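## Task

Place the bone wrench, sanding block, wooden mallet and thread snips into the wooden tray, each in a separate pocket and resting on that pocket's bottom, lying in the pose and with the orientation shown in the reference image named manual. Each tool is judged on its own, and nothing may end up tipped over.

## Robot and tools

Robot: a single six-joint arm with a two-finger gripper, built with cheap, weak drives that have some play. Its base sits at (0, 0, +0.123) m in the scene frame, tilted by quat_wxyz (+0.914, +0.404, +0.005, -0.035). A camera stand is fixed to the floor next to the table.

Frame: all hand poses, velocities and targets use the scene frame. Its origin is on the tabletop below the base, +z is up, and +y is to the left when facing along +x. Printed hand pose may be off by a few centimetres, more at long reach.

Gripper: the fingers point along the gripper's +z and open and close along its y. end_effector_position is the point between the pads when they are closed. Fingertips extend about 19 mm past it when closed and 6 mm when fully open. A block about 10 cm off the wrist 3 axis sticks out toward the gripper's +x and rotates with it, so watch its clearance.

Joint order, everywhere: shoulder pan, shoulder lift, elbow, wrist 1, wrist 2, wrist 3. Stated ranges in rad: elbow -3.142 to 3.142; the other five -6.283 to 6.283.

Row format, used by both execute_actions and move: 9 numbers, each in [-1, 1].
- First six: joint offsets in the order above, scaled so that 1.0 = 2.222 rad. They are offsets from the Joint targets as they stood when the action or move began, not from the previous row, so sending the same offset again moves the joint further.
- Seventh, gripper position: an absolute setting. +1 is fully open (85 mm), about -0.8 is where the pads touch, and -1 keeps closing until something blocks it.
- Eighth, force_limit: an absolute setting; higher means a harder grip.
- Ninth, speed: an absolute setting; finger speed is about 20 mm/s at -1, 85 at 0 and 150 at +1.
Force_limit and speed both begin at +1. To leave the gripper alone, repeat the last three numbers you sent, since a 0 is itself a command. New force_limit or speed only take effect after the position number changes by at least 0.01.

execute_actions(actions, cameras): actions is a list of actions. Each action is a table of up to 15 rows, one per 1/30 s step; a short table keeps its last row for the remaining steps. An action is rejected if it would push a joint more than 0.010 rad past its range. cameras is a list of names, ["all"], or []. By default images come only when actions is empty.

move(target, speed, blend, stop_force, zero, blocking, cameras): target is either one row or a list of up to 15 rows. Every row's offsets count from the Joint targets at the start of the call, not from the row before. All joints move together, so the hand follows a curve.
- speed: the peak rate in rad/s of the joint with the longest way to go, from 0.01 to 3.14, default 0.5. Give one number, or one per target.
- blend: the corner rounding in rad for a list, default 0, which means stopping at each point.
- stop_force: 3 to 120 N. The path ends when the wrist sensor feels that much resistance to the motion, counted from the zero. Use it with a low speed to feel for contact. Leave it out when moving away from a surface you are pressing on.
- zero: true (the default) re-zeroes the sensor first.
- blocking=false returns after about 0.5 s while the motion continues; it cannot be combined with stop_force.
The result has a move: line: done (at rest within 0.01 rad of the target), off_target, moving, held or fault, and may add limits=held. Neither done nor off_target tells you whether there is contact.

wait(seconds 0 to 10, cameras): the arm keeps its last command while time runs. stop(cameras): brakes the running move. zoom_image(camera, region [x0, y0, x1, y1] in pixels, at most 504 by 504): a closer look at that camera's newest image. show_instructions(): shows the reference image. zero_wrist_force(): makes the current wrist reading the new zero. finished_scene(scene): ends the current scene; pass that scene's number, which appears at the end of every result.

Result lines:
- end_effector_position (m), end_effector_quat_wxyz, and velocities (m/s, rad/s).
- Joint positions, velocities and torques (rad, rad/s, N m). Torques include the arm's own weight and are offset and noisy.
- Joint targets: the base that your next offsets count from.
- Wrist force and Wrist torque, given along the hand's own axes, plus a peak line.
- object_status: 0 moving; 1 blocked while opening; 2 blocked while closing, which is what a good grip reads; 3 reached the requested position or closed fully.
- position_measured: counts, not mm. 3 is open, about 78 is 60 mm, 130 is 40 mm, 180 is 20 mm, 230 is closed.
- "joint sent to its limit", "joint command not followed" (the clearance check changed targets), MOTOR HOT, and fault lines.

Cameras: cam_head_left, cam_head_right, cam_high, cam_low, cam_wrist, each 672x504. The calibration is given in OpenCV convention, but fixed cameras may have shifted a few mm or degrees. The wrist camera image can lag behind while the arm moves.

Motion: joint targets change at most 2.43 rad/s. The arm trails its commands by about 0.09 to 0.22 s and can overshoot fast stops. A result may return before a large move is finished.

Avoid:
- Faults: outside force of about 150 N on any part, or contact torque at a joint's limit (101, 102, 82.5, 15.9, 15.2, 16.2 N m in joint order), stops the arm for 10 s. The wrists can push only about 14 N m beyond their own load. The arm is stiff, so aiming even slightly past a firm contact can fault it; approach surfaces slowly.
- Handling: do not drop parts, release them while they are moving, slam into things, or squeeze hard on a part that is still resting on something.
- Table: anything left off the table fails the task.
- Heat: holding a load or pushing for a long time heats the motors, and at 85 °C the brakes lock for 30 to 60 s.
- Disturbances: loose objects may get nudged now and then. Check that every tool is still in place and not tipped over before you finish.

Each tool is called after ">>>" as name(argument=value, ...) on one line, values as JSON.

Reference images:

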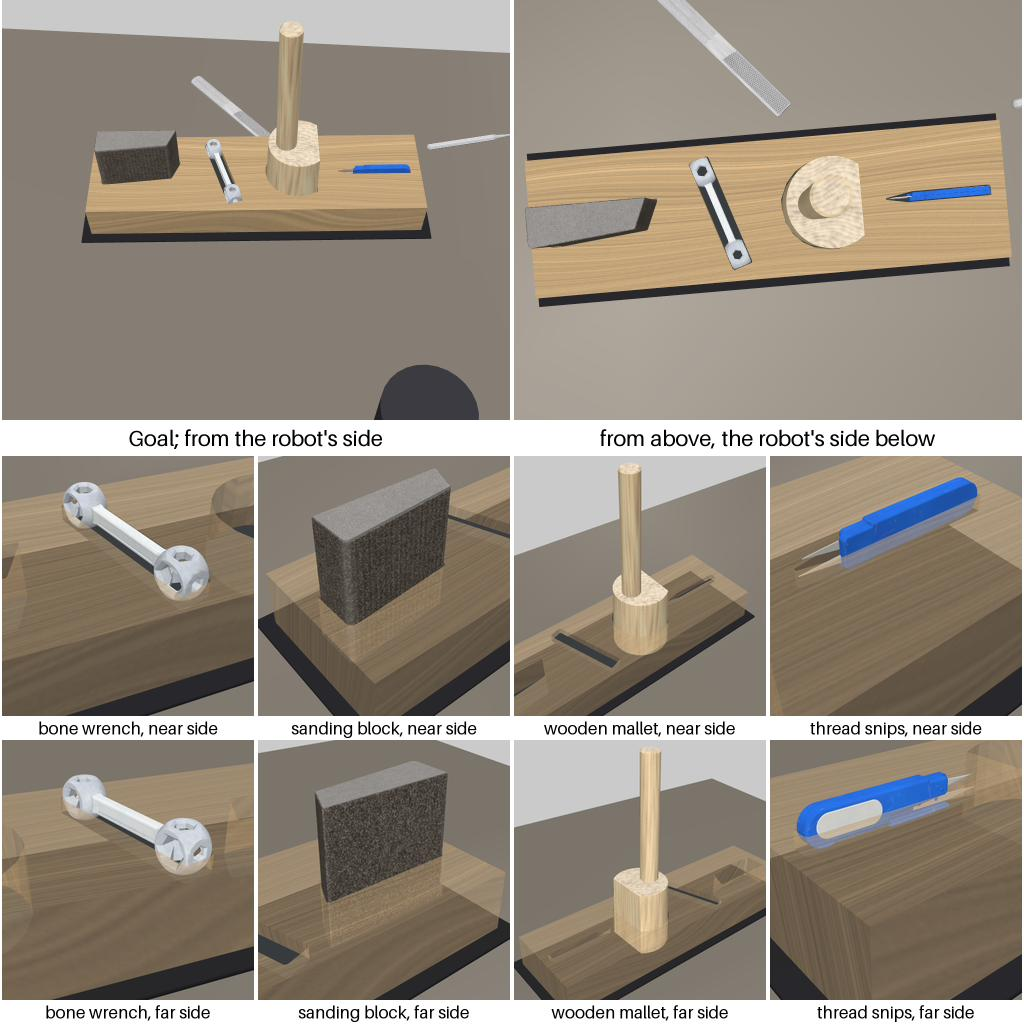

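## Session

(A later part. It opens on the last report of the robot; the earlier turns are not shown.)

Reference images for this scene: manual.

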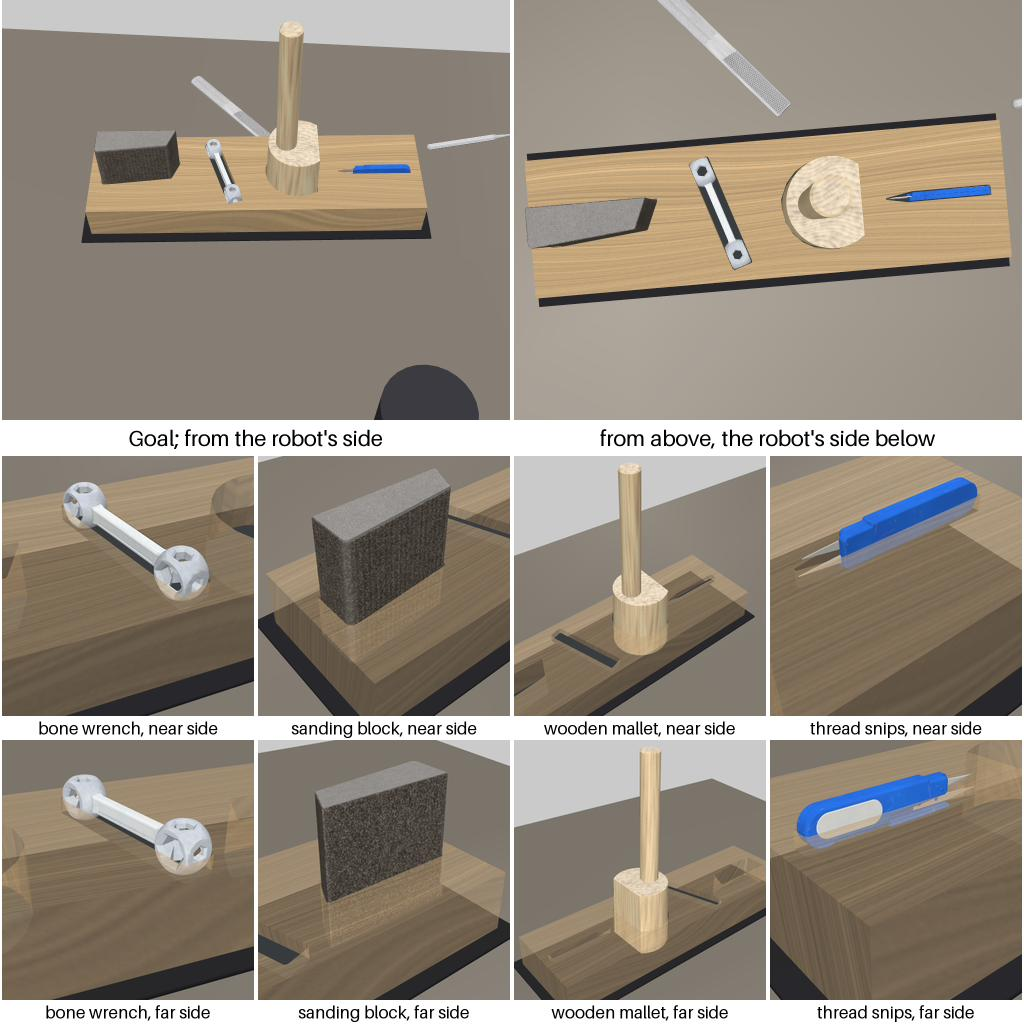

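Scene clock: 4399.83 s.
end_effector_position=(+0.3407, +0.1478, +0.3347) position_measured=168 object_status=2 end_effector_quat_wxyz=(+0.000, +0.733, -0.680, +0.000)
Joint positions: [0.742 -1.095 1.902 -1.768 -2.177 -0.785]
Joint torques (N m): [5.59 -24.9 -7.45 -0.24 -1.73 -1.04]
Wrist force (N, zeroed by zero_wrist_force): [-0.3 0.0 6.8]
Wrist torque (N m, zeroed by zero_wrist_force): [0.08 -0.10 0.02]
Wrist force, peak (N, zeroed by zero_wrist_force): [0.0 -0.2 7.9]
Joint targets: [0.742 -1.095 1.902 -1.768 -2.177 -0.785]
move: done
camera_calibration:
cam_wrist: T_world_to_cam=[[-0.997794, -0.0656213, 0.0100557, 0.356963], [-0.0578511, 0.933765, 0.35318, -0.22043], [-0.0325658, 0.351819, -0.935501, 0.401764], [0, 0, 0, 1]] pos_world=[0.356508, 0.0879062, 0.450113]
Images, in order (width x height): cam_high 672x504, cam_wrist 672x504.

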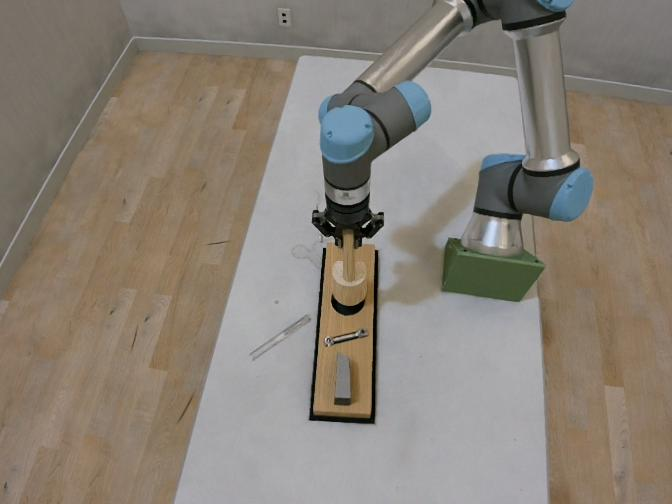

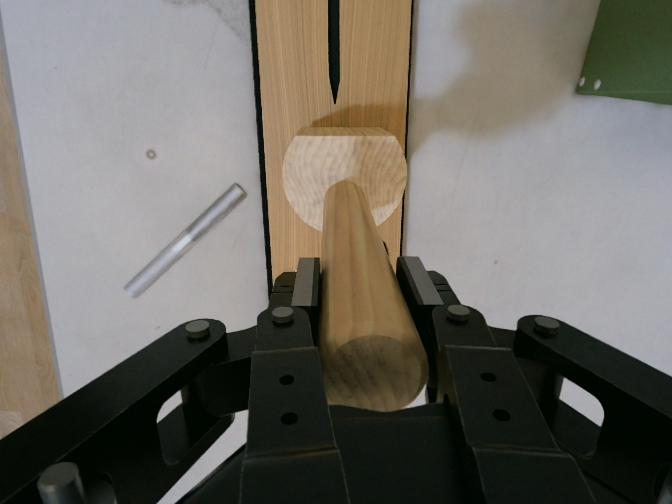

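>>> move(target=[-0.01319, 0.00365, 0.0287, -0.03971, -0.00727, -0.01366, -1, 0.0, -1.0], speed=0.08, stop_force=5, cameras=["cam_wrist", "cam_high"])

>>> zoom_image(camera="cam_high", region=[300, 240, 400, 340])

>>> zoom_image(camera="cam_wrist", region=[250, 90, 450, 290])

Scene clock: 4432.83 s.
end_effector_position=(+0.3402, +0.1479, +0.3074) position_measured=168 object_status=2 end_effector_quat_wxyz=(+0.000, +0.734, -0.679, +0.000)
Joint positions: [0.714 -1.087 1.964 -1.853 -2.192 -0.815]
Joint torques (N m): [30.16 -25.49 -30.09 -3.9 1.47 0.63]
Wrist force (N, zeroed by zero_wrist_force): [-0.6 1.7 0.2]
Wrist torque (N m, zeroed by zero_wrist_force): [0.06 -0.09 0.05]
Wrist force, peak (N, zeroed by zero_wrist_force): [-1.8 3.8 -11.5]
Joint targets: [0.714 -1.087 1.964 -1.853 -2.192 -0.815]
move: contact
camera_calibration:
cam_wrist: T_world_to_cam=[[-0.997692, -0.0670117, 0.0109297, 0.356569], [-0.0588478, 0.933735, 0.353094, -0.210606], [-0.0338668, 0.351636, -0.935524, 0.376628], [0, 0, 0, 1]] pos_world=[0.356107, 0.0881089, 0.422811]
Images, in order (width x height): cam_high 672x504, cam_wrist 672x504.

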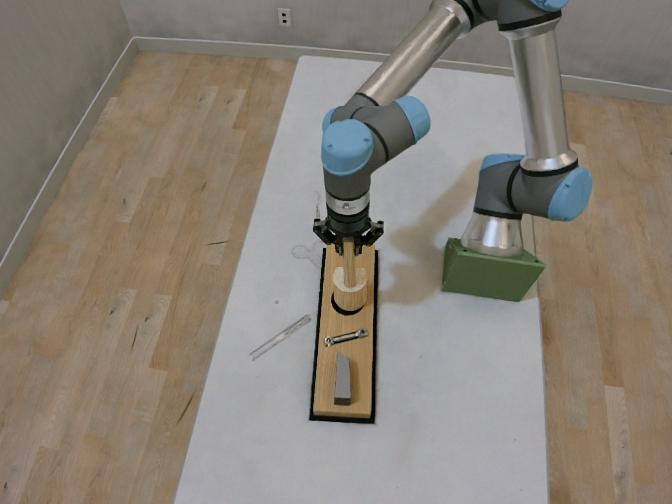

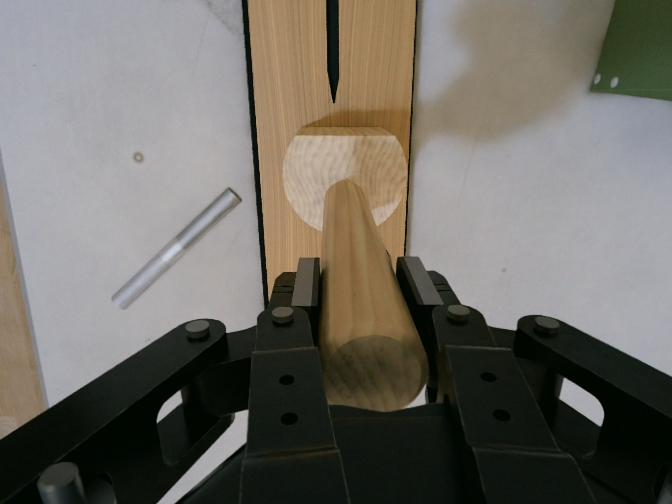

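Scaled by 5.040 from the camera's 672x504 image, which has a finer 960x720 frame.

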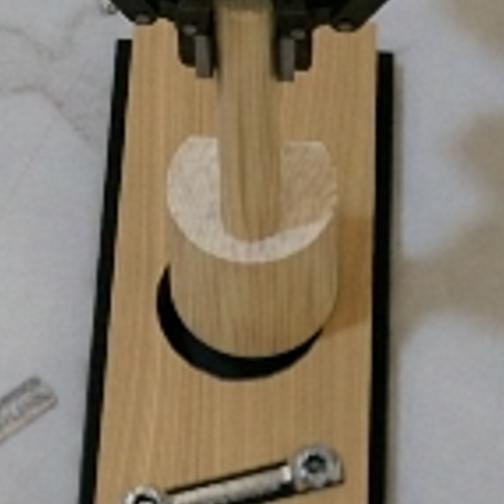

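Scaled by 2.520 from the camera's 672x504 image, which has a finer 960x720 frame.

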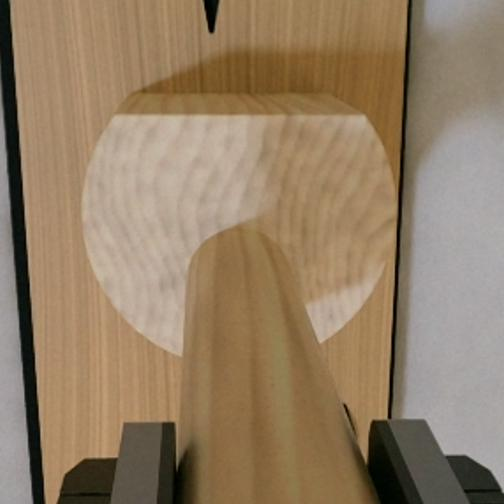

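>>> move(target=[[0.00283, -0.00078, -0.00615, 0.00851, 0.00156, 0.00293, -1, 0.0, -1.0], [0.00461, 0.01179, -0.01497, 0.00564, 0.00239, 0.0051, -1, 0.0, -1.0]], speed=0.06, blend=[0.004, 0], cameras=["cam_wrist", "cam_high"])

>>> zoom_image(camera="cam_high", region=[300, 240, 400, 340])

Scene clock: 4557.60 s.
end_effector_position=(+0.3453, +0.1581, +0.3126) position_measured=168 object_status=2 end_effector_quat_wxyz=(+0.000, +0.733, -0.680, +0.000)
Joint positions: [0.724 -1.06 1.931 -1.841 -2.187 -0.803]
Joint torques (N m): [27.69 -30.73 -7.53 -4.04 1.16 0.14]
Wrist force (N, zeroed by zero_wrist_force): [-0.1 0.5 6.5]
Wrist torque (N m, zeroed by zero_wrist_force): [0.14 -0.06 0.03]
Wrist force, peak (N, zeroed by zero_wrist_force): [0.3 0.4 7.5]
Joint targets: [0.724 -1.061 1.931 -1.841 -2.187 -0.803]
move: done
camera_calibration:
cam_wrist: T_world_to_cam=[[-0.997791, -0.0656482, 0.0101521, 0.362412], [-0.0578421, 0.933764, 0.353185, -0.221982], [-0.0326657, 0.351818, -0.935498, 0.37765], [0, 0, 0, 1]] pos_world=[0.361108, 0.0982063, 0.428013]
Images, in order (width x height): cam_high 672x504, cam_wrist 672x504.

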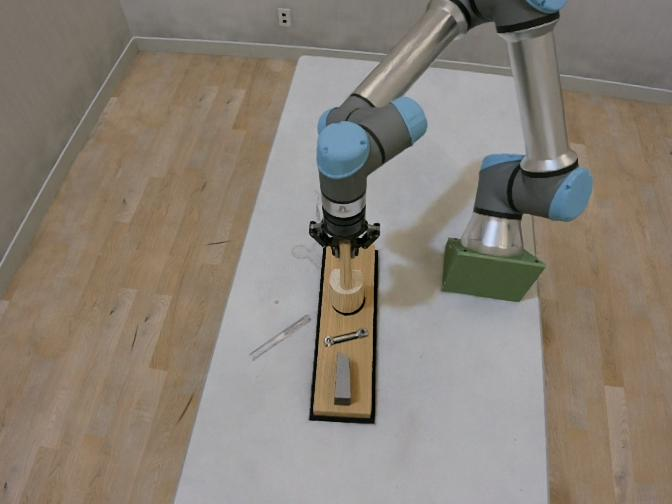

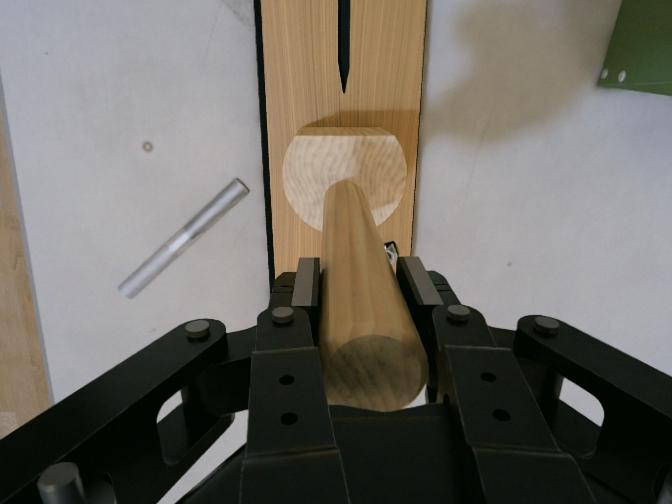

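Scaled by 5.040 from the camera's 672x504 image, which has a finer 960x720 frame.

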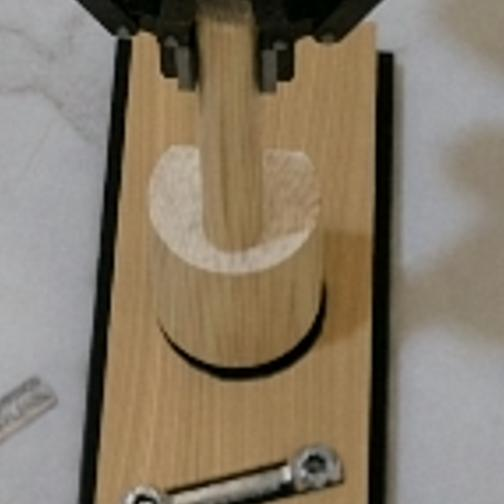

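>>> move(target=[[-0.00094, 0.00176, 0.00586, -0.00801, -0.00045, -0.00135, -1, 0.0, -1.0], [-0.01456, 0.00799, 0.03202, -0.0486, -0.00803, -0.01532, -1, 0.0, -1.0]], speed=0.035, blend=[0.002, 0], stop_force=5, cameras=["cam_high"])

>>> zoom_image(camera="cam_high", region=[300, 240, 400, 340])

Scene clock: 4603.77 s.
end_effector_position=(+0.3433, +0.1597, +0.2796) position_measured=168 object_status=2 end_effector_quat_wxyz=(+0.000, +0.734, -0.679, +0.000)
Joint positions: [0.692 -1.043 2.002 -1.949 -2.205 -0.837]
Joint torques (N m): [32.01 -26.44 -30.31 -0.16 1.67 1.13]
Wrist force (N, zeroed by zero_wrist_force): [-0.7 -0.3 7.1]
Wrist torque (N m, zeroed by zero_wrist_force): [0.30 0.01 -0.01]
Wrist force, peak (N, zeroed by zero_wrist_force): [-0.4 -0.2 7.6]
Joint targets: [0.692 -1.043 2.002 -1.949 -2.205 -0.837]
move: done
Images, in order (width x height): cam_high 672x504.

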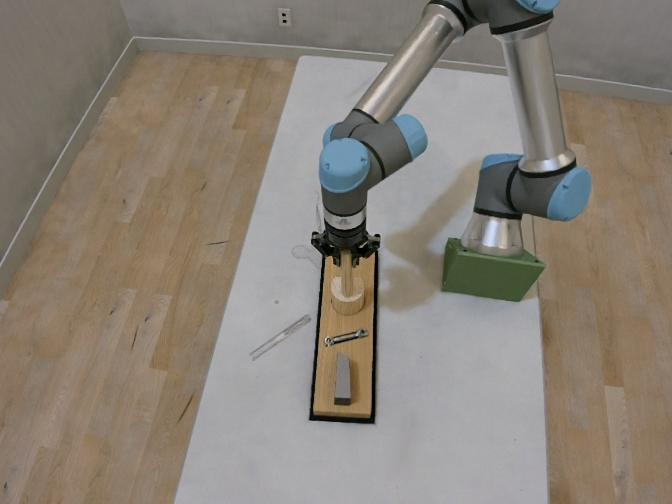

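Scaled by 5.040 from the camera's 672x504 image, which has a finer 960x720 frame.

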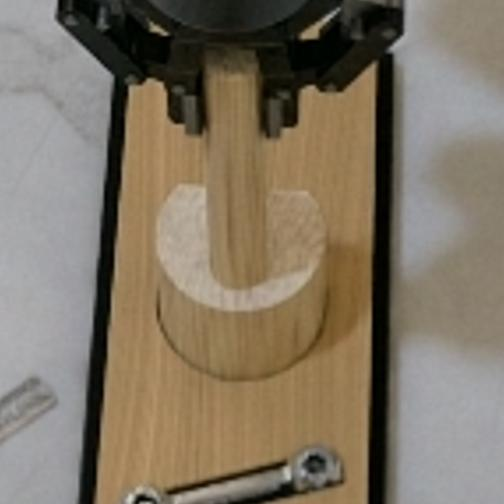

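>>> move(target=[-0.00497, 0.00228, 0.00955, -0.01481, -0.00277, -0.0051, -1, 0.0, -1.0], speed=0.025, stop_force=4)

Scene clock: 4614.77 s.
end_effector_position=(+0.3428, +0.1592, +0.2698) position_measured=168 object_status=2 end_effector_quat_wxyz=(+0.000, +0.734, -0.679, +0.000)
Joint positions: [0.68 -1.038 2.023 -1.982 -2.211 -0.849]
Joint torques (N m): [20.29 -11.64 -26.79 0.11 0.36 1.05]
Wrist force (N, zeroed by zero_wrist_force): [-1.3 -1.2 6.3]
Wrist torque (N m, zeroed by zero_wrist_force): [0.52 -0.22 -0.06]
Wrist force, peak (N, zeroed by zero_wrist_force): [-0.6 -0.3 7.5]
Joint targets: [0.681 -1.038 2.023 -1.982 -2.211 -0.849]
move: done

>>> move(target=[-0.00695, 0.00474, 0.01084, -0.01983, -0.00359, -0.00694, -1, 0.0, -1.0], speed=0.025, stop_force=4, cameras=["cam_high", "cam_low"])

>>> zoom_image(camera="cam_high", region=[300, 240, 400, 340])

>>> zoom_image(camera="cam_low", region=[300, 120, 500, 270])

Scene clock: 4635.97 s.
end_effector_position=(+0.3430, +0.1594, +0.2668) position_measured=168 object_status=2 end_effector_quat_wxyz=(+0.000, +0.734, -0.679, +0.000)
Joint positions: [0.677 -1.035 2.029 -1.992 -2.213 -0.852]
Joint torques (N m): [30.52 -28.47 -28.13 0.55 1.61 1.23]
Wrist force (N, zeroed by zero_wrist_force): [-1.6 0.1 -0.4]
Wrist torque (N m, zeroed by zero_wrist_force): [0.42 -0.15 -0.03]
Wrist force, peak (N, zeroed by zero_wrist_force): [-1.3 -1.3 6.6]
Joint targets: [0.677 -1.035 2.029 -1.992 -2.213 -0.852]
move: contact; the wrist 1 is farthest, 0.034 rad from its target
Images, in order (width x height): cam_high 672x504, cam_low 672x504.

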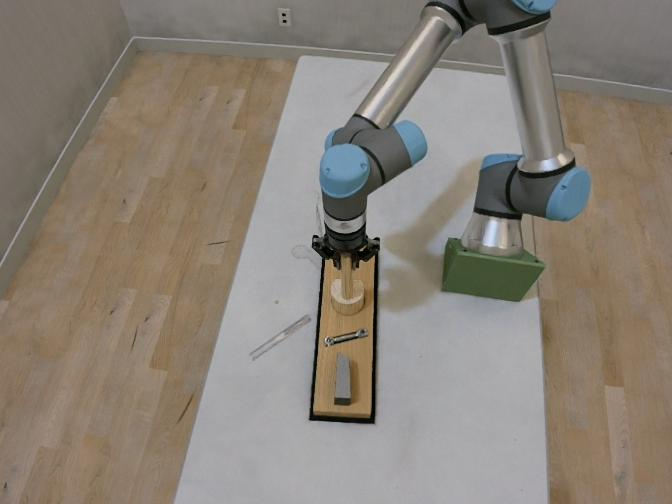

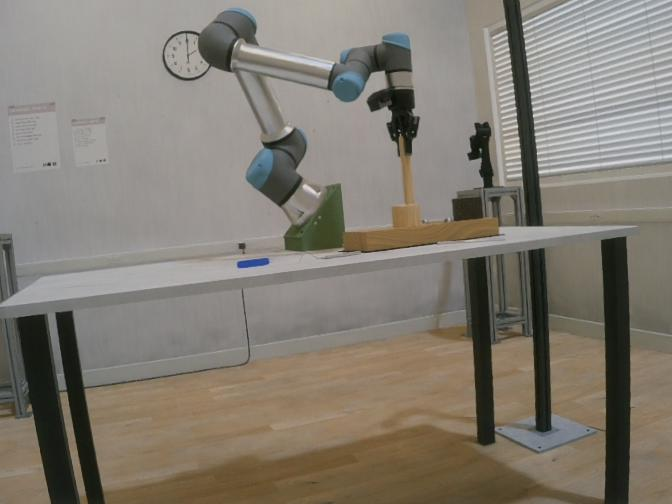

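Scaled by 5.040 from the camera's 672x504 image, which has a finer 960x720 frame.

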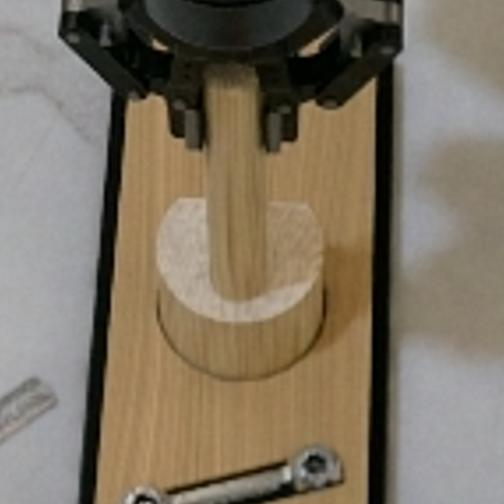

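Scaled by 2.520 from the camera's 672x504 image, which has a finer 960x720 frame.

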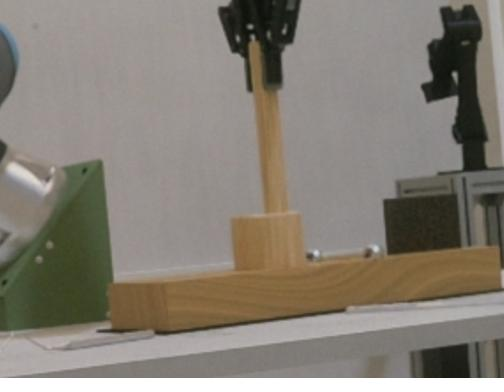

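>>> move(target=[-0.0017, 0.00116, 0.00265, -0.00484, -0.00088, -0.00169, -1, 0.0, -1.0], speed=0.02, stop_force=9)

Scene clock: 4656.93 s.
end_effector_position=(+0.3431, +0.1594, +0.2662) position_measured=168 object_status=2 end_effector_quat_wxyz=(+0.000, +0.734, -0.680, +0.000)
Joint positions: [0.676 -1.035 2.03 -1.995 -2.213 -0.853]
Joint torques (N m): [27.3 -23.58 -23.64 1.19 1.82 1.14]
Wrist force (N, zeroed by zero_wrist_force): [-1.6 1.6 -11.0]
Wrist torque (N m, zeroed by zero_wrist_force): [0.35 0.05 -0.01]
Wrist force, peak (N, zeroed by zero_wrist_force): [-1.9 1.9 -14.6]
Joint targets: [0.676 -1.035 2.030 -1.995 -2.213 -0.853]
move: contact

>>> move(target=[[0.0004, -0.0003, -0.0006, 0.0011, 0.0002, 0.0004, 0.2, 0.0, -1.0], [0.00704, -0.00371, -0.01253, 0.02071, 0.00367, 0.00718, 0.2, 0.0, -1.0], [0.02066, -0.00995, -0.0387, 0.0613, 0.01125, 0.02115, 0.2, 0.0, -1.0], [0.03393, -0.01355, -0.06692, 0.10081, 0.01877, 0.03452, 0.2, 0.0, -1.0]], speed=[0.05, 0.1, 0.2, 0.3], blend=[0, 0.005, 0.01, 0], cameras=["cam_wrist"])

Scene clock: 4678.33 s.
end_effector_position=(+0.3430, +0.1598, +0.3350) position_measured=104 object_status=3 end_effector_quat_wxyz=(+0.000, +0.734, -0.679, +0.000)
Joint positions: [0.752 -1.065 1.882 -1.771 -2.171 -0.777]
Joint torques (N m): [4.92 -4.42 -8.83 -4.03 -1.54 -0.72]
Wrist force (N, zeroed by zero_wrist_force): [-0.1 0.2 2.4]
Wrist torque (N m, zeroed by zero_wrist_force): [0.05 -0.05 -0.05]
Wrist force, peak (N, zeroed by zero_wrist_force): [-1.9 1.7 -12.2]
Joint targets: [0.752 -1.065 1.882 -1.771 -2.172 -0.777]
move: done
camera_calibration:
cam_wrist: T_world_to_cam=[[-0.997723, -0.0667119, 0.00987618, 0.360213], [-0.0589441, 0.933797, 0.352914, -0.231195], [-0.0327659, 0.351529, -0.935604, 0.398009], [0, 0, 0, 1]] pos_world=[0.358806, 0.100008, 0.450413]
Images, in order (width x height): cam_wrist 672x504.

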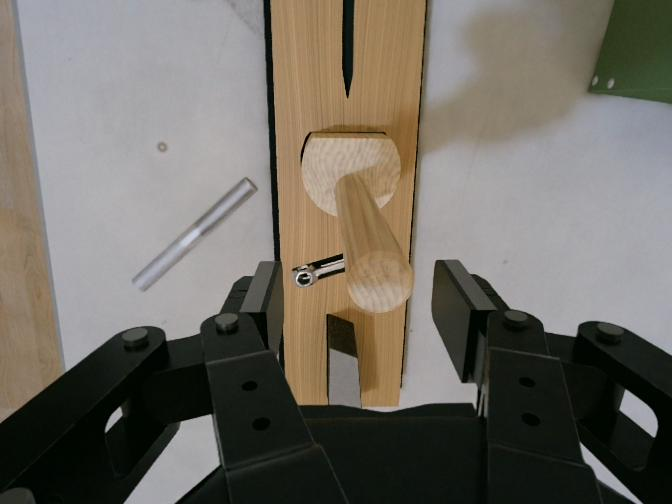

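>>> move(target=[[-0.17867, -0.27183, 0.06391, 0.07336, -0.08146, 0.65032, 0.0, 0.0, -1.0], [-0.48546, -0.23321, 0.12916, -0.34644, -0.07034, 0.82133, 0.0, 0.0, -1.0]], speed=[0.8, 0.6], blend=[0.15, 0], cameras=["cam_wrist", "cam_high", "cam_low"])

>>> zoom_image(camera="cam_high", region=[300, 230, 400, 330])

>>> zoom_image(camera="cam_low", region=[330, 120, 510, 255])

Scene clock: 4942.70 s.
end_effector_position=(+0.4254, -0.3321, +0.1194) position_measured=129 object_status=3 end_effector_quat_wxyz=(+0.000, +0.720, +0.694, +0.001)
Joint positions: [-0.327 -1.583 2.169 -2.541 -2.328 1.048]
Joint torques (N m): [21.71 -35.33 -19.88 -3.44 -0.99 0.45]
Wrist force (N, zeroed by zero_wrist_force): [-0.1 -0.2 2.6]
Wrist torque (N m, zeroed by zero_wrist_force): [-0.05 -0.06 -0.09]
Wrist force, peak (N, zeroed by zero_wrist_force): [-2.0 -0.5 4.3]
Joint targets: [-0.327 -1.583 2.169 -2.541 -2.328 1.048]
move: done
camera_calibration:
cam_wrist: T_world_to_cam=[[0.998889, -0.0457925, 0.0111328, -0.430875], [-0.0467817, -0.935004, 0.351538, -0.316492], [-0.00568858, -0.351668, -0.936107, 0.126966], [0, 0, 0, 1]] pos_world=[0.416313, -0.271002, 0.23491]
Images, in order (width x height): cam_high 672x504, cam_low 672x504, cam_wrist 672x504.

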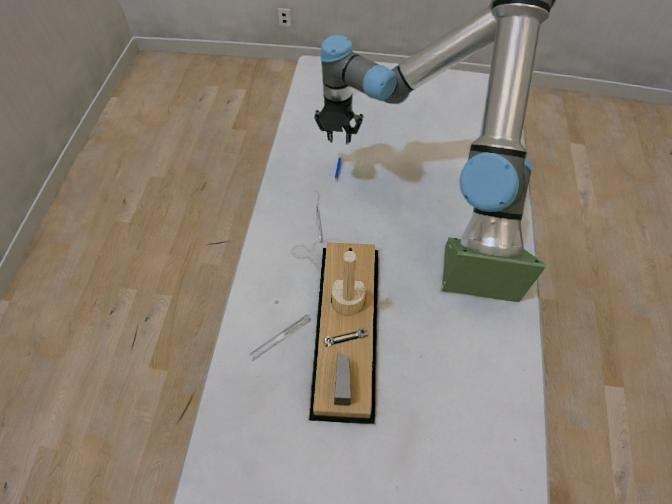

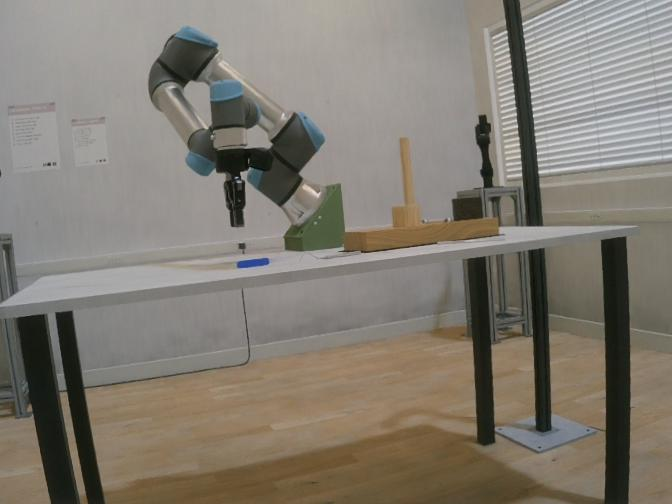

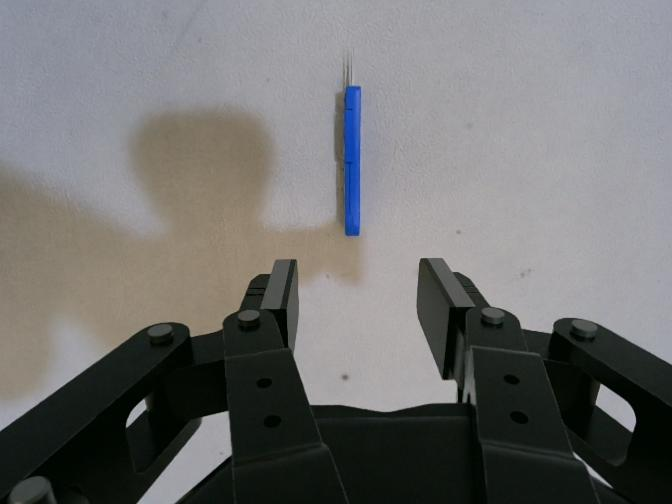

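Scaled by 5.040 from the camera's 672x504 image, which has a finer 960x720 frame.

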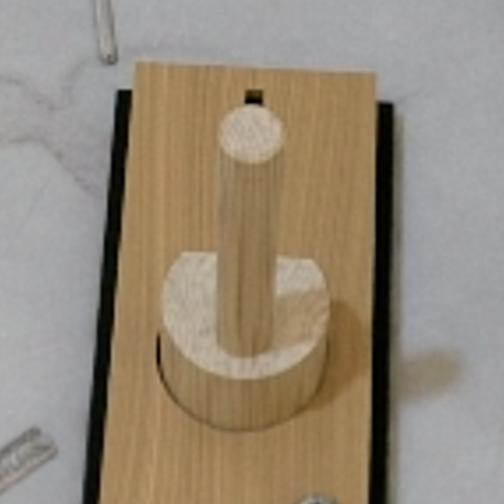

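Scaled by 2.800 from the camera's 672x504 image, which has a finer 960x720 frame.

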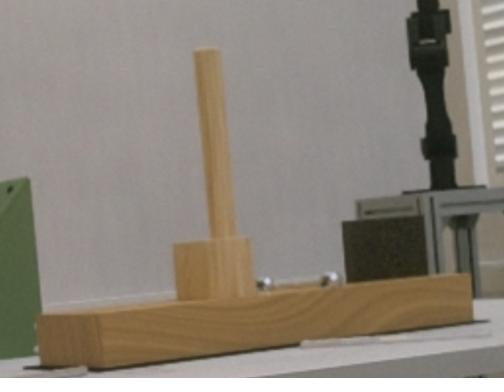

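>>> move(target=[-0.05972, 0.07678, 0.02534, -0.15068, 0.02534, -0.07268, 0.0, 0.0, -1.0], speed=0.2, stop_force=6, cameras=["cam_wrist"])

Scene clock: 4996.47 s.
end_effector_position=(+0.4272, -0.3274, +0.0306) position_measured=129 object_status=3 end_effector_quat_wxyz=(+0.000, +0.720, +0.694, +0.001)
Joint positions: [-0.46 -1.413 2.225 -2.876 -2.272 0.887]
Joint torques (N m): [40.68 -43.29 -12.97 -2.43 -1.65 -0.24]
Wrist force (N, zeroed by zero_wrist_force): [-0.7 0.3 2.3]
Wrist torque (N m, zeroed by zero_wrist_force): [0.04 0.01 0.05]
Wrist force, peak (N, zeroed by zero_wrist_force): [-0.4 0.0 3.3]
Joint targets: [-0.460 -1.413 2.225 -2.876 -2.272 0.887]
move: done
camera_calibration:
cam_wrist: T_world_to_cam=[[0.998867, -0.0461833, 0.0115207, -0.431516], [-0.0472811, -0.934796, 0.352024, -0.280513], [-0.00548811, -0.352169, -0.93592, 0.045293], [0, 0, 0, 1]] pos_world=[0.418012, -0.266201, 0.146109]
Images, in order (width x height): cam_wrist 672x504.

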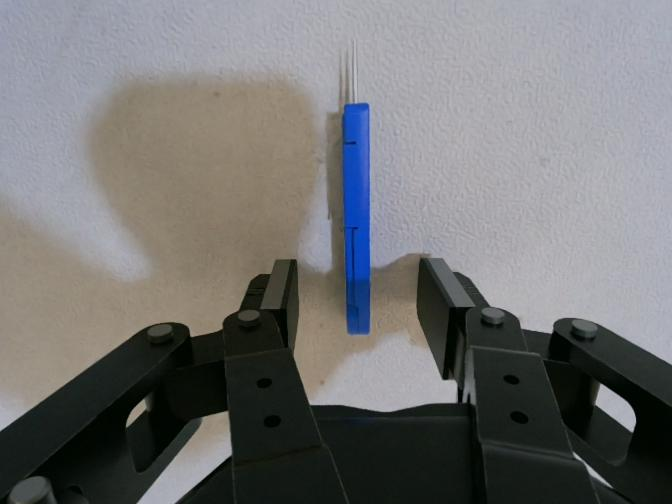

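>>> move(target=[[0, 0, 0, 0, 0, 0, -1, -0.8, -1.0], [0.05999, -0.0766, -0.0252, 0.15086, -0.02534, 0.07246, -1, -0.8, -1.0], [0.17457, 0.14752, -0.29514, 0.79343, 0.01611, 0.56125, -1, -0.8, -1.0], [0.14334, 0.38483, -0.38236, 0.93438, 0.16899, 0.68209, -1, -0.8, -1.0]], speed=[0.3, 0.3, 0.7, 0.6], blend=[0, 0.05, 0.1, 0], cameras=["cam_wrist", "cam_high"])

>>> zoom_image(camera="cam_high", region=[280, 160, 400, 280])

Scene clock: 5070.83 s.
end_effector_position=(+0.3856, -0.0301, +0.1100) position_measured=212 object_status=2 end_effector_quat_wxyz=(-0.459, +0.501, +0.541, -0.495)
Joint positions: [-0.142 -0.558 1.375 -0.8 -1.896 2.402]
Joint torques (N m): [65.74 -32.47 -0.25 1.33 1.52 0.91]
Wrist force (N, zeroed by zero_wrist_force): [-0.3 3.0 2.3]
Wrist torque (N m, zeroed by zero_wrist_force): [0.56 -0.04 -0.02]
Wrist force, peak (N, zeroed by zero_wrist_force): [2.6 4.8 3.1]
Joint targets: [-0.141 -0.557 1.375 -0.800 -1.896 2.402]
move: done
camera_calibration:
cam_wrist: T_world_to_cam=[[0.0981989, -0.00154197, -0.995166, 0.0822013], [0.420639, -0.906213, 0.0429111, -0.178161], [-0.901898, -0.42282, -0.0883405, 0.474249], [0, 0, 0, 1]] pos_world=[0.494594, 0.0391968, 0.131344]
Images, in order (width x height): cam_high 672x504, cam_wrist 672x504.

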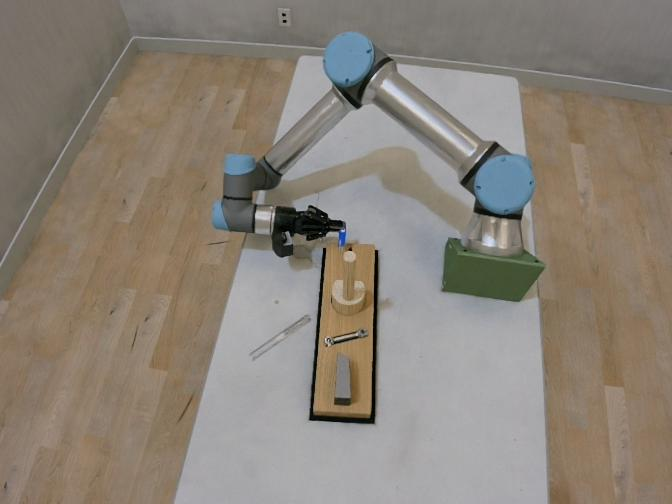

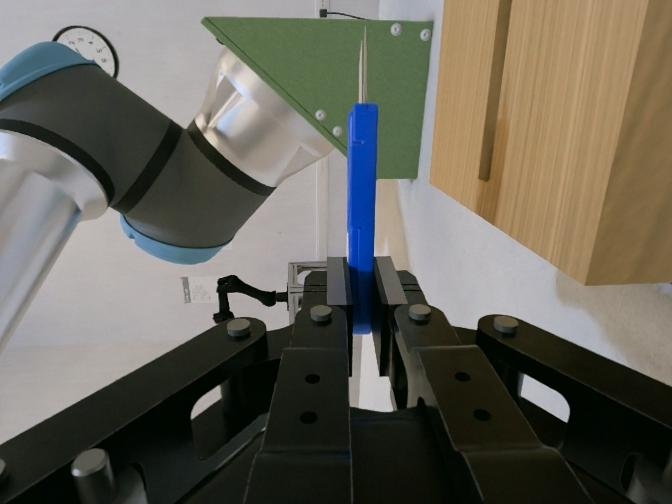

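Scaled by 4.200 from the camera's 672x504 image, which has a finer 960x720 frame.

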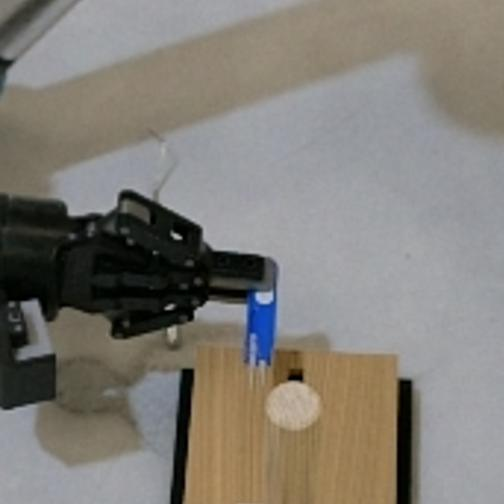

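>>> move(target=[-0.02507, 0.02588, -0.00743, -0.01845, -0.02507, 0.00077, -1, -0.8, -1.0], speed=0.025, stop_force=3, cameras=["cam_wrist"])

>>> zoom_image(camera="cam_wrist", region=[300, 20, 500, 340])

Scene clock: 5105.00 s.
end_effector_position=(+0.3856, -0.0304, +0.0621) position_measured=212 object_status=2 end_effector_quat_wxyz=(-0.459, +0.501, +0.541, -0.496)
Joint positions: [-0.197 -0.5 1.359 -0.841 -1.952 2.404]
Joint torques (N m): [6.33 -4.18 5.43 3.96 3.93 0.69]
Wrist force (N, zeroed by zero_wrist_force): [-0.1 3.0 2.2]
Wrist torque (N m, zeroed by zero_wrist_force): [0.56 -0.10 0.00]
Wrist force, peak (N, zeroed by zero_wrist_force): [0.1 4.1 3.0]
Joint targets: [-0.197 -0.500 1.359 -0.841 -1.952 2.404]
move: done
camera_calibration:
cam_wrist: T_world_to_cam=[[0.0984443, -0.00230515, -0.99514, 0.0344393], [0.420641, -0.906173, 0.043711, -0.176445], [-0.90187, -0.4229, -0.0882379, 0.469872], [0, 0, 0, 1]] pos_world=[0.494593, 0.0388983, 0.083445]
Images, in order (width x height): cam_wrist 672x504.

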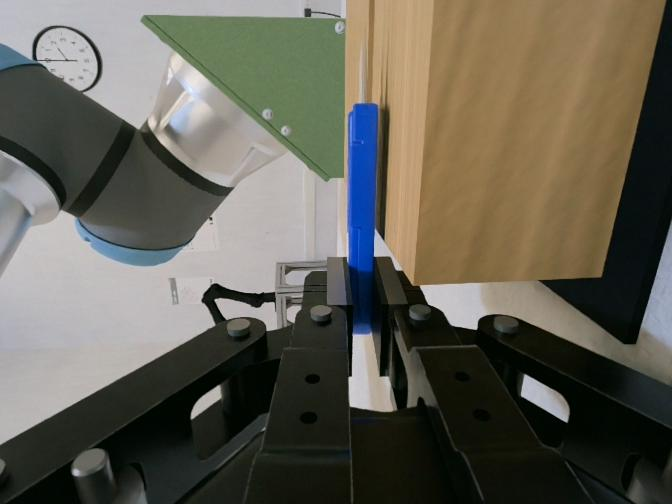

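Scaled by 1.575 from the camera's 672x504 image, which has a finer 960x720 frame.

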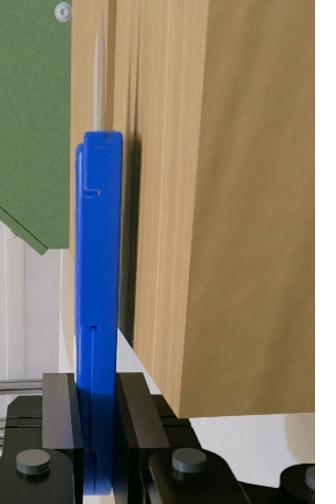

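>>> move(target=[-0.0042, 0.00432, -0.00126, -0.00307, -0.0042, 0.00013, -1, -0.8, -1.0], speed=0.012, stop_force=3)

>>> wait(seconds=0.1, cameras=["cam_wrist"])

>>> zoom_image(camera="cam_wrist", region=[300, 80, 460, 340])

Scene clock: 5121.23 s.
end_effector_position=(+0.3854, -0.0305, +0.0575) position_measured=212 object_status=2 end_effector_quat_wxyz=(-0.459, +0.501, +0.541, -0.496)
Joint positions: [-0.202 -0.494 1.357 -0.844 -1.957 2.404]
Joint torques (N m): [6.18 -3.81 3.9 3.08 3.12 -0.9]
Wrist force (N, zeroed by zero_wrist_force): [0.3 -1.6 2.1]
Wrist torque (N m, zeroed by zero_wrist_force): [0.66 -0.12 -0.09]
Wrist force, peak (N, zeroed by zero_wrist_force): [0.1 3.3 2.4]
Joint targets: [-0.202 -0.494 1.357 -0.844 -1.957 2.404]
move: contact

Scene clock: 5121.33 s.
end_effector_position=(+0.3854, -0.0305, +0.0575) position_measured=212 object_status=2 end_effector_quat_wxyz=(-0.459, +0.501, +0.541, -0.496)
Joint positions: [-0.202 -0.494 1.357 -0.844 -1.957 2.404]
Joint torques (N m): [6.9 -3.57 4.37 2.89 3.15 -1.14]
Wrist force (N, zeroed by zero_wrist_force): [0.3 -1.6 2.2]
Wrist torque (N m, zeroed by zero_wrist_force): [0.66 -0.13 -0.10]
Wrist force, peak (N, zeroed by zero_wrist_force): [0.3 -1.6 2.2]
Joint targets: [-0.202 -0.494 1.357 -0.844 -1.957 2.404]
Tool commands: gripper/position=-1.0 gripper/force_limit=-0.8 gripper/speed=-1.0
wait: 0.10 s; no rest
camera_calibration:
cam_wrist: T_world_to_cam=[[0.0984861, -0.00239506, -0.995136, 0.0298639], [0.420549, -0.906212, 0.0438018, -0.17612], [-0.901908, -0.422817, -0.0882421, 0.469302], [0, 0, 0, 1]] pos_world=[0.494393, 0.0388984, 0.0788451]
Images, in order (width x height): cam_wrist 672x504.

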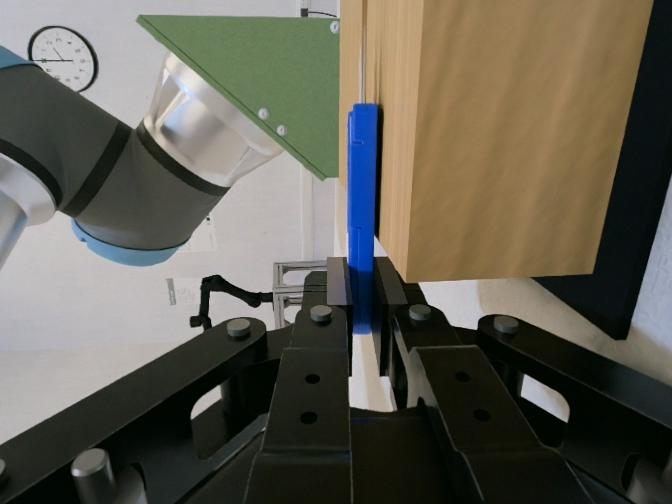

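Scaled by 1.938 from the camera's 672x504 image, which has a finer 960x720 frame.

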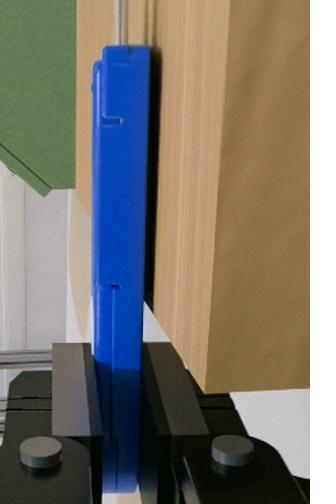

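>>> move(target=[[0, 0, 0, 0, 0, 0, -0.47, -0.8, -1.0], [0.01458, 0.04793, -0.11368, 0.06521, 0.01458, -0.00036, -0.47, -0.8, -1.0]], speed=[0.1, 0.15], cameras=["cam_high", "cam_wrist"])

>>> zoom_image(camera="cam_high", region=[300, 200, 400, 280])

Scene clock: 5154.93 s.
end_effector_position=(+0.4447, -0.0261, +0.0626) position_measured=188 object_status=3 end_effector_quat_wxyz=(-0.459, +0.501, +0.541, -0.495)
Joint positions: [-0.17 -0.388 1.105 -0.699 -1.924 2.404]
Joint torques (N m): [16.41 -22.58 19.54 -1.25 -1.66 -1.16]
Wrist force (N, zeroed by zero_wrist_force): [0.5 -10.0 -1.7]
Wrist torque (N m, zeroed by zero_wrist_force): [-0.60 -0.16 0.11]
Wrist force, peak (N, zeroed by zero_wrist_force): [0.0 -14.0 3.4]
Joint targets: [-0.170 -0.388 1.105 -0.700 -1.925 2.404]
move: done
camera_calibration:
cam_wrist: T_world_to_cam=[[0.0988493, -0.00252066, -0.995099, 0.0290002], [0.420024, -0.906445, 0.0440197, -0.19724], [-0.902113, -0.422317, -0.0885427, 0.525226], [0, 0, 0, 1]] pos_world=[0.553792, 0.043098, 0.0840455]
Images, in order (width x height): cam_high 672x504, cam_wrist 672x504.

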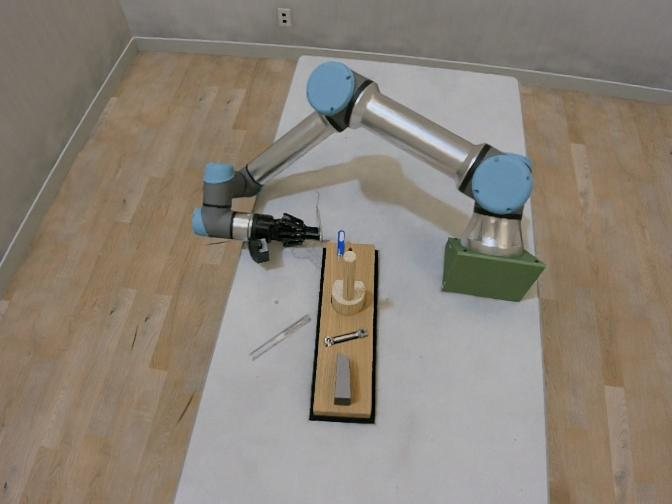

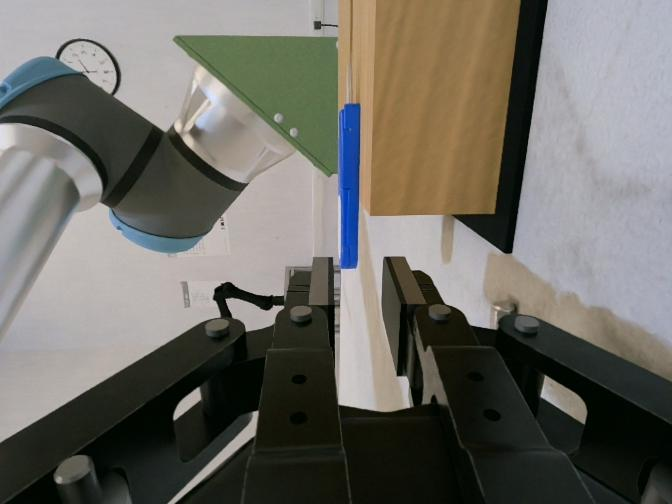

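Scaled by 5.040 from the camera's 672x504 image, which has a finer 960x720 frame.

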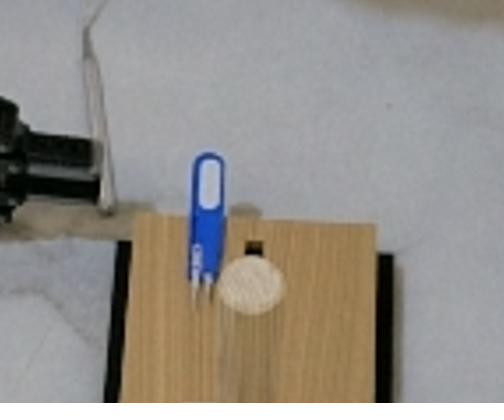

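>>> move(target=[[0.0315, -0.0324, 0.00945, 0.0225, 0.0315, 0, -0.47, -0.8, -1.0], [0.04406, -0.31377, 0.20891, -0.18587, -0.14005, -0.12147, -0.47, -0.8, -1.0], [0.15675, -0.38195, 0.57997, -0.85014, -0.21089, -0.33641, 0.0, -0.8, -1.0]], speed=[0.1, 0.5, 0.6], blend=[0.02, 0.1, 0], cameras=["cam_wrist"])

Scene clock: 5205.40 s.
end_effector_position=(+0.3751, -0.0280, +0.1298) position_measured=128 object_status=0 end_effector_quat_wxyz=(+0.000, +0.679, +0.734, +0.000)
Joint positions: [0.178 -1.237 2.393 -2.588 -2.393 1.656]
Joint torques (N m): [7.44 -2.74 0.37 -3.88 1.53 -1.11]
Wrist force (N, zeroed by zero_wrist_force): [-0.2 0.7 3.1]
Wrist torque (N m, zeroed by zero_wrist_force): [0.14 -0.10 -0.02]
Wrist force, peak (N, zeroed by zero_wrist_force): [0.5 -10.9 -1.8]
Joint targets: [0.178 -1.237 2.393 -2.588 -2.393 1.656]
move: done
camera_calibration:
cam_wrist: T_world_to_cam=[[0.997704, 0.066811, 0.0110925, -0.363105], [0.05865, -0.934241, 0.351788, -0.0777165], [0.0338663, -0.35033, -0.936014, 0.228461], [0, 0, 0, 1]] pos_world=[0.359093, 0.03169, 0.24521]
Images, in order (width x height): cam_wrist 672x504.

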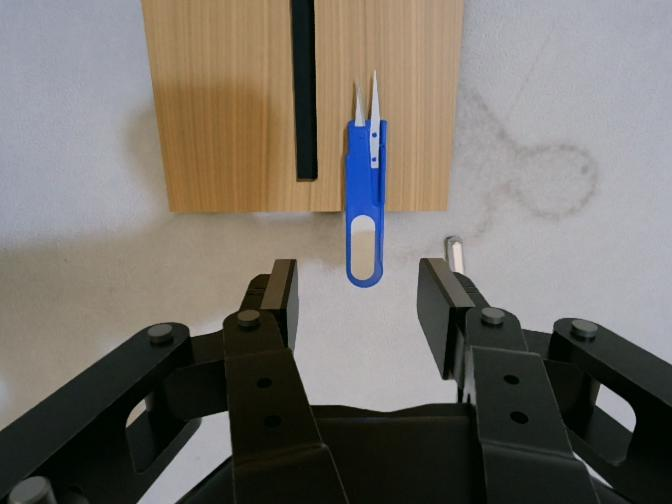

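>>> move(target=[[-0.06287, 0.07993, 0.02264, -0.17115, -0.00428, -0.0928, 0.0, -0.8, -1.0], [-0.06287, 0.07993, 0.02264, -0.17115, -0.00428, -0.0928, -1, -0.8, -1.0], [0, 0, 0, 0, 0, 0, -1, -0.8, -1.0]], speed=[0.25, 0.25, 0.3], cameras=["cam_wrist"])

Scene clock: 5273.53 s.
end_effector_position=(+0.3752, -0.0280, +0.1299) position_measured=189 object_status=2 end_effector_quat_wxyz=(+0.000, +0.679, +0.734, +0.001)
Joint positions: [0.178 -1.237 2.393 -2.589 -2.393 1.656]
Joint torques (N m): [7.14 -5.49 0.42 -3.39 0.23 -0.06]
Wrist force (N, zeroed by zero_wrist_force): [-0.3 0.7 2.7]
Wrist torque (N m, zeroed by zero_wrist_force): [0.14 -0.08 -0.10]
Wrist force, peak (N, zeroed by zero_wrist_force): [-0.2 0.6 3.5]
Joint targets: [0.178 -1.237 2.393 -2.588 -2.393 1.656]
move: done
camera_calibration:
cam_wrist: T_world_to_cam=[[0.997706, 0.0667242, 0.0114523, -0.363285], [0.0584453, -0.934282, 0.351713, -0.0777575], [0.0341674, -0.350237, -0.936038, 0.22841], [0, 0, 0, 1]] pos_world=[0.359192, 0.0315901, 0.245309]
Images, in order (width x height): cam_wrist 672x504.

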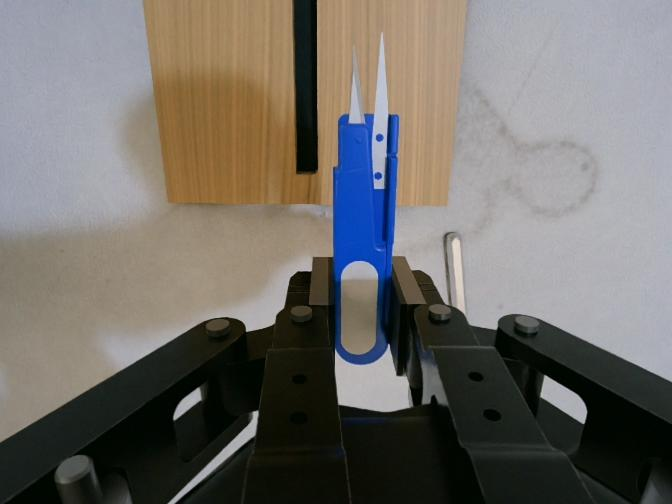

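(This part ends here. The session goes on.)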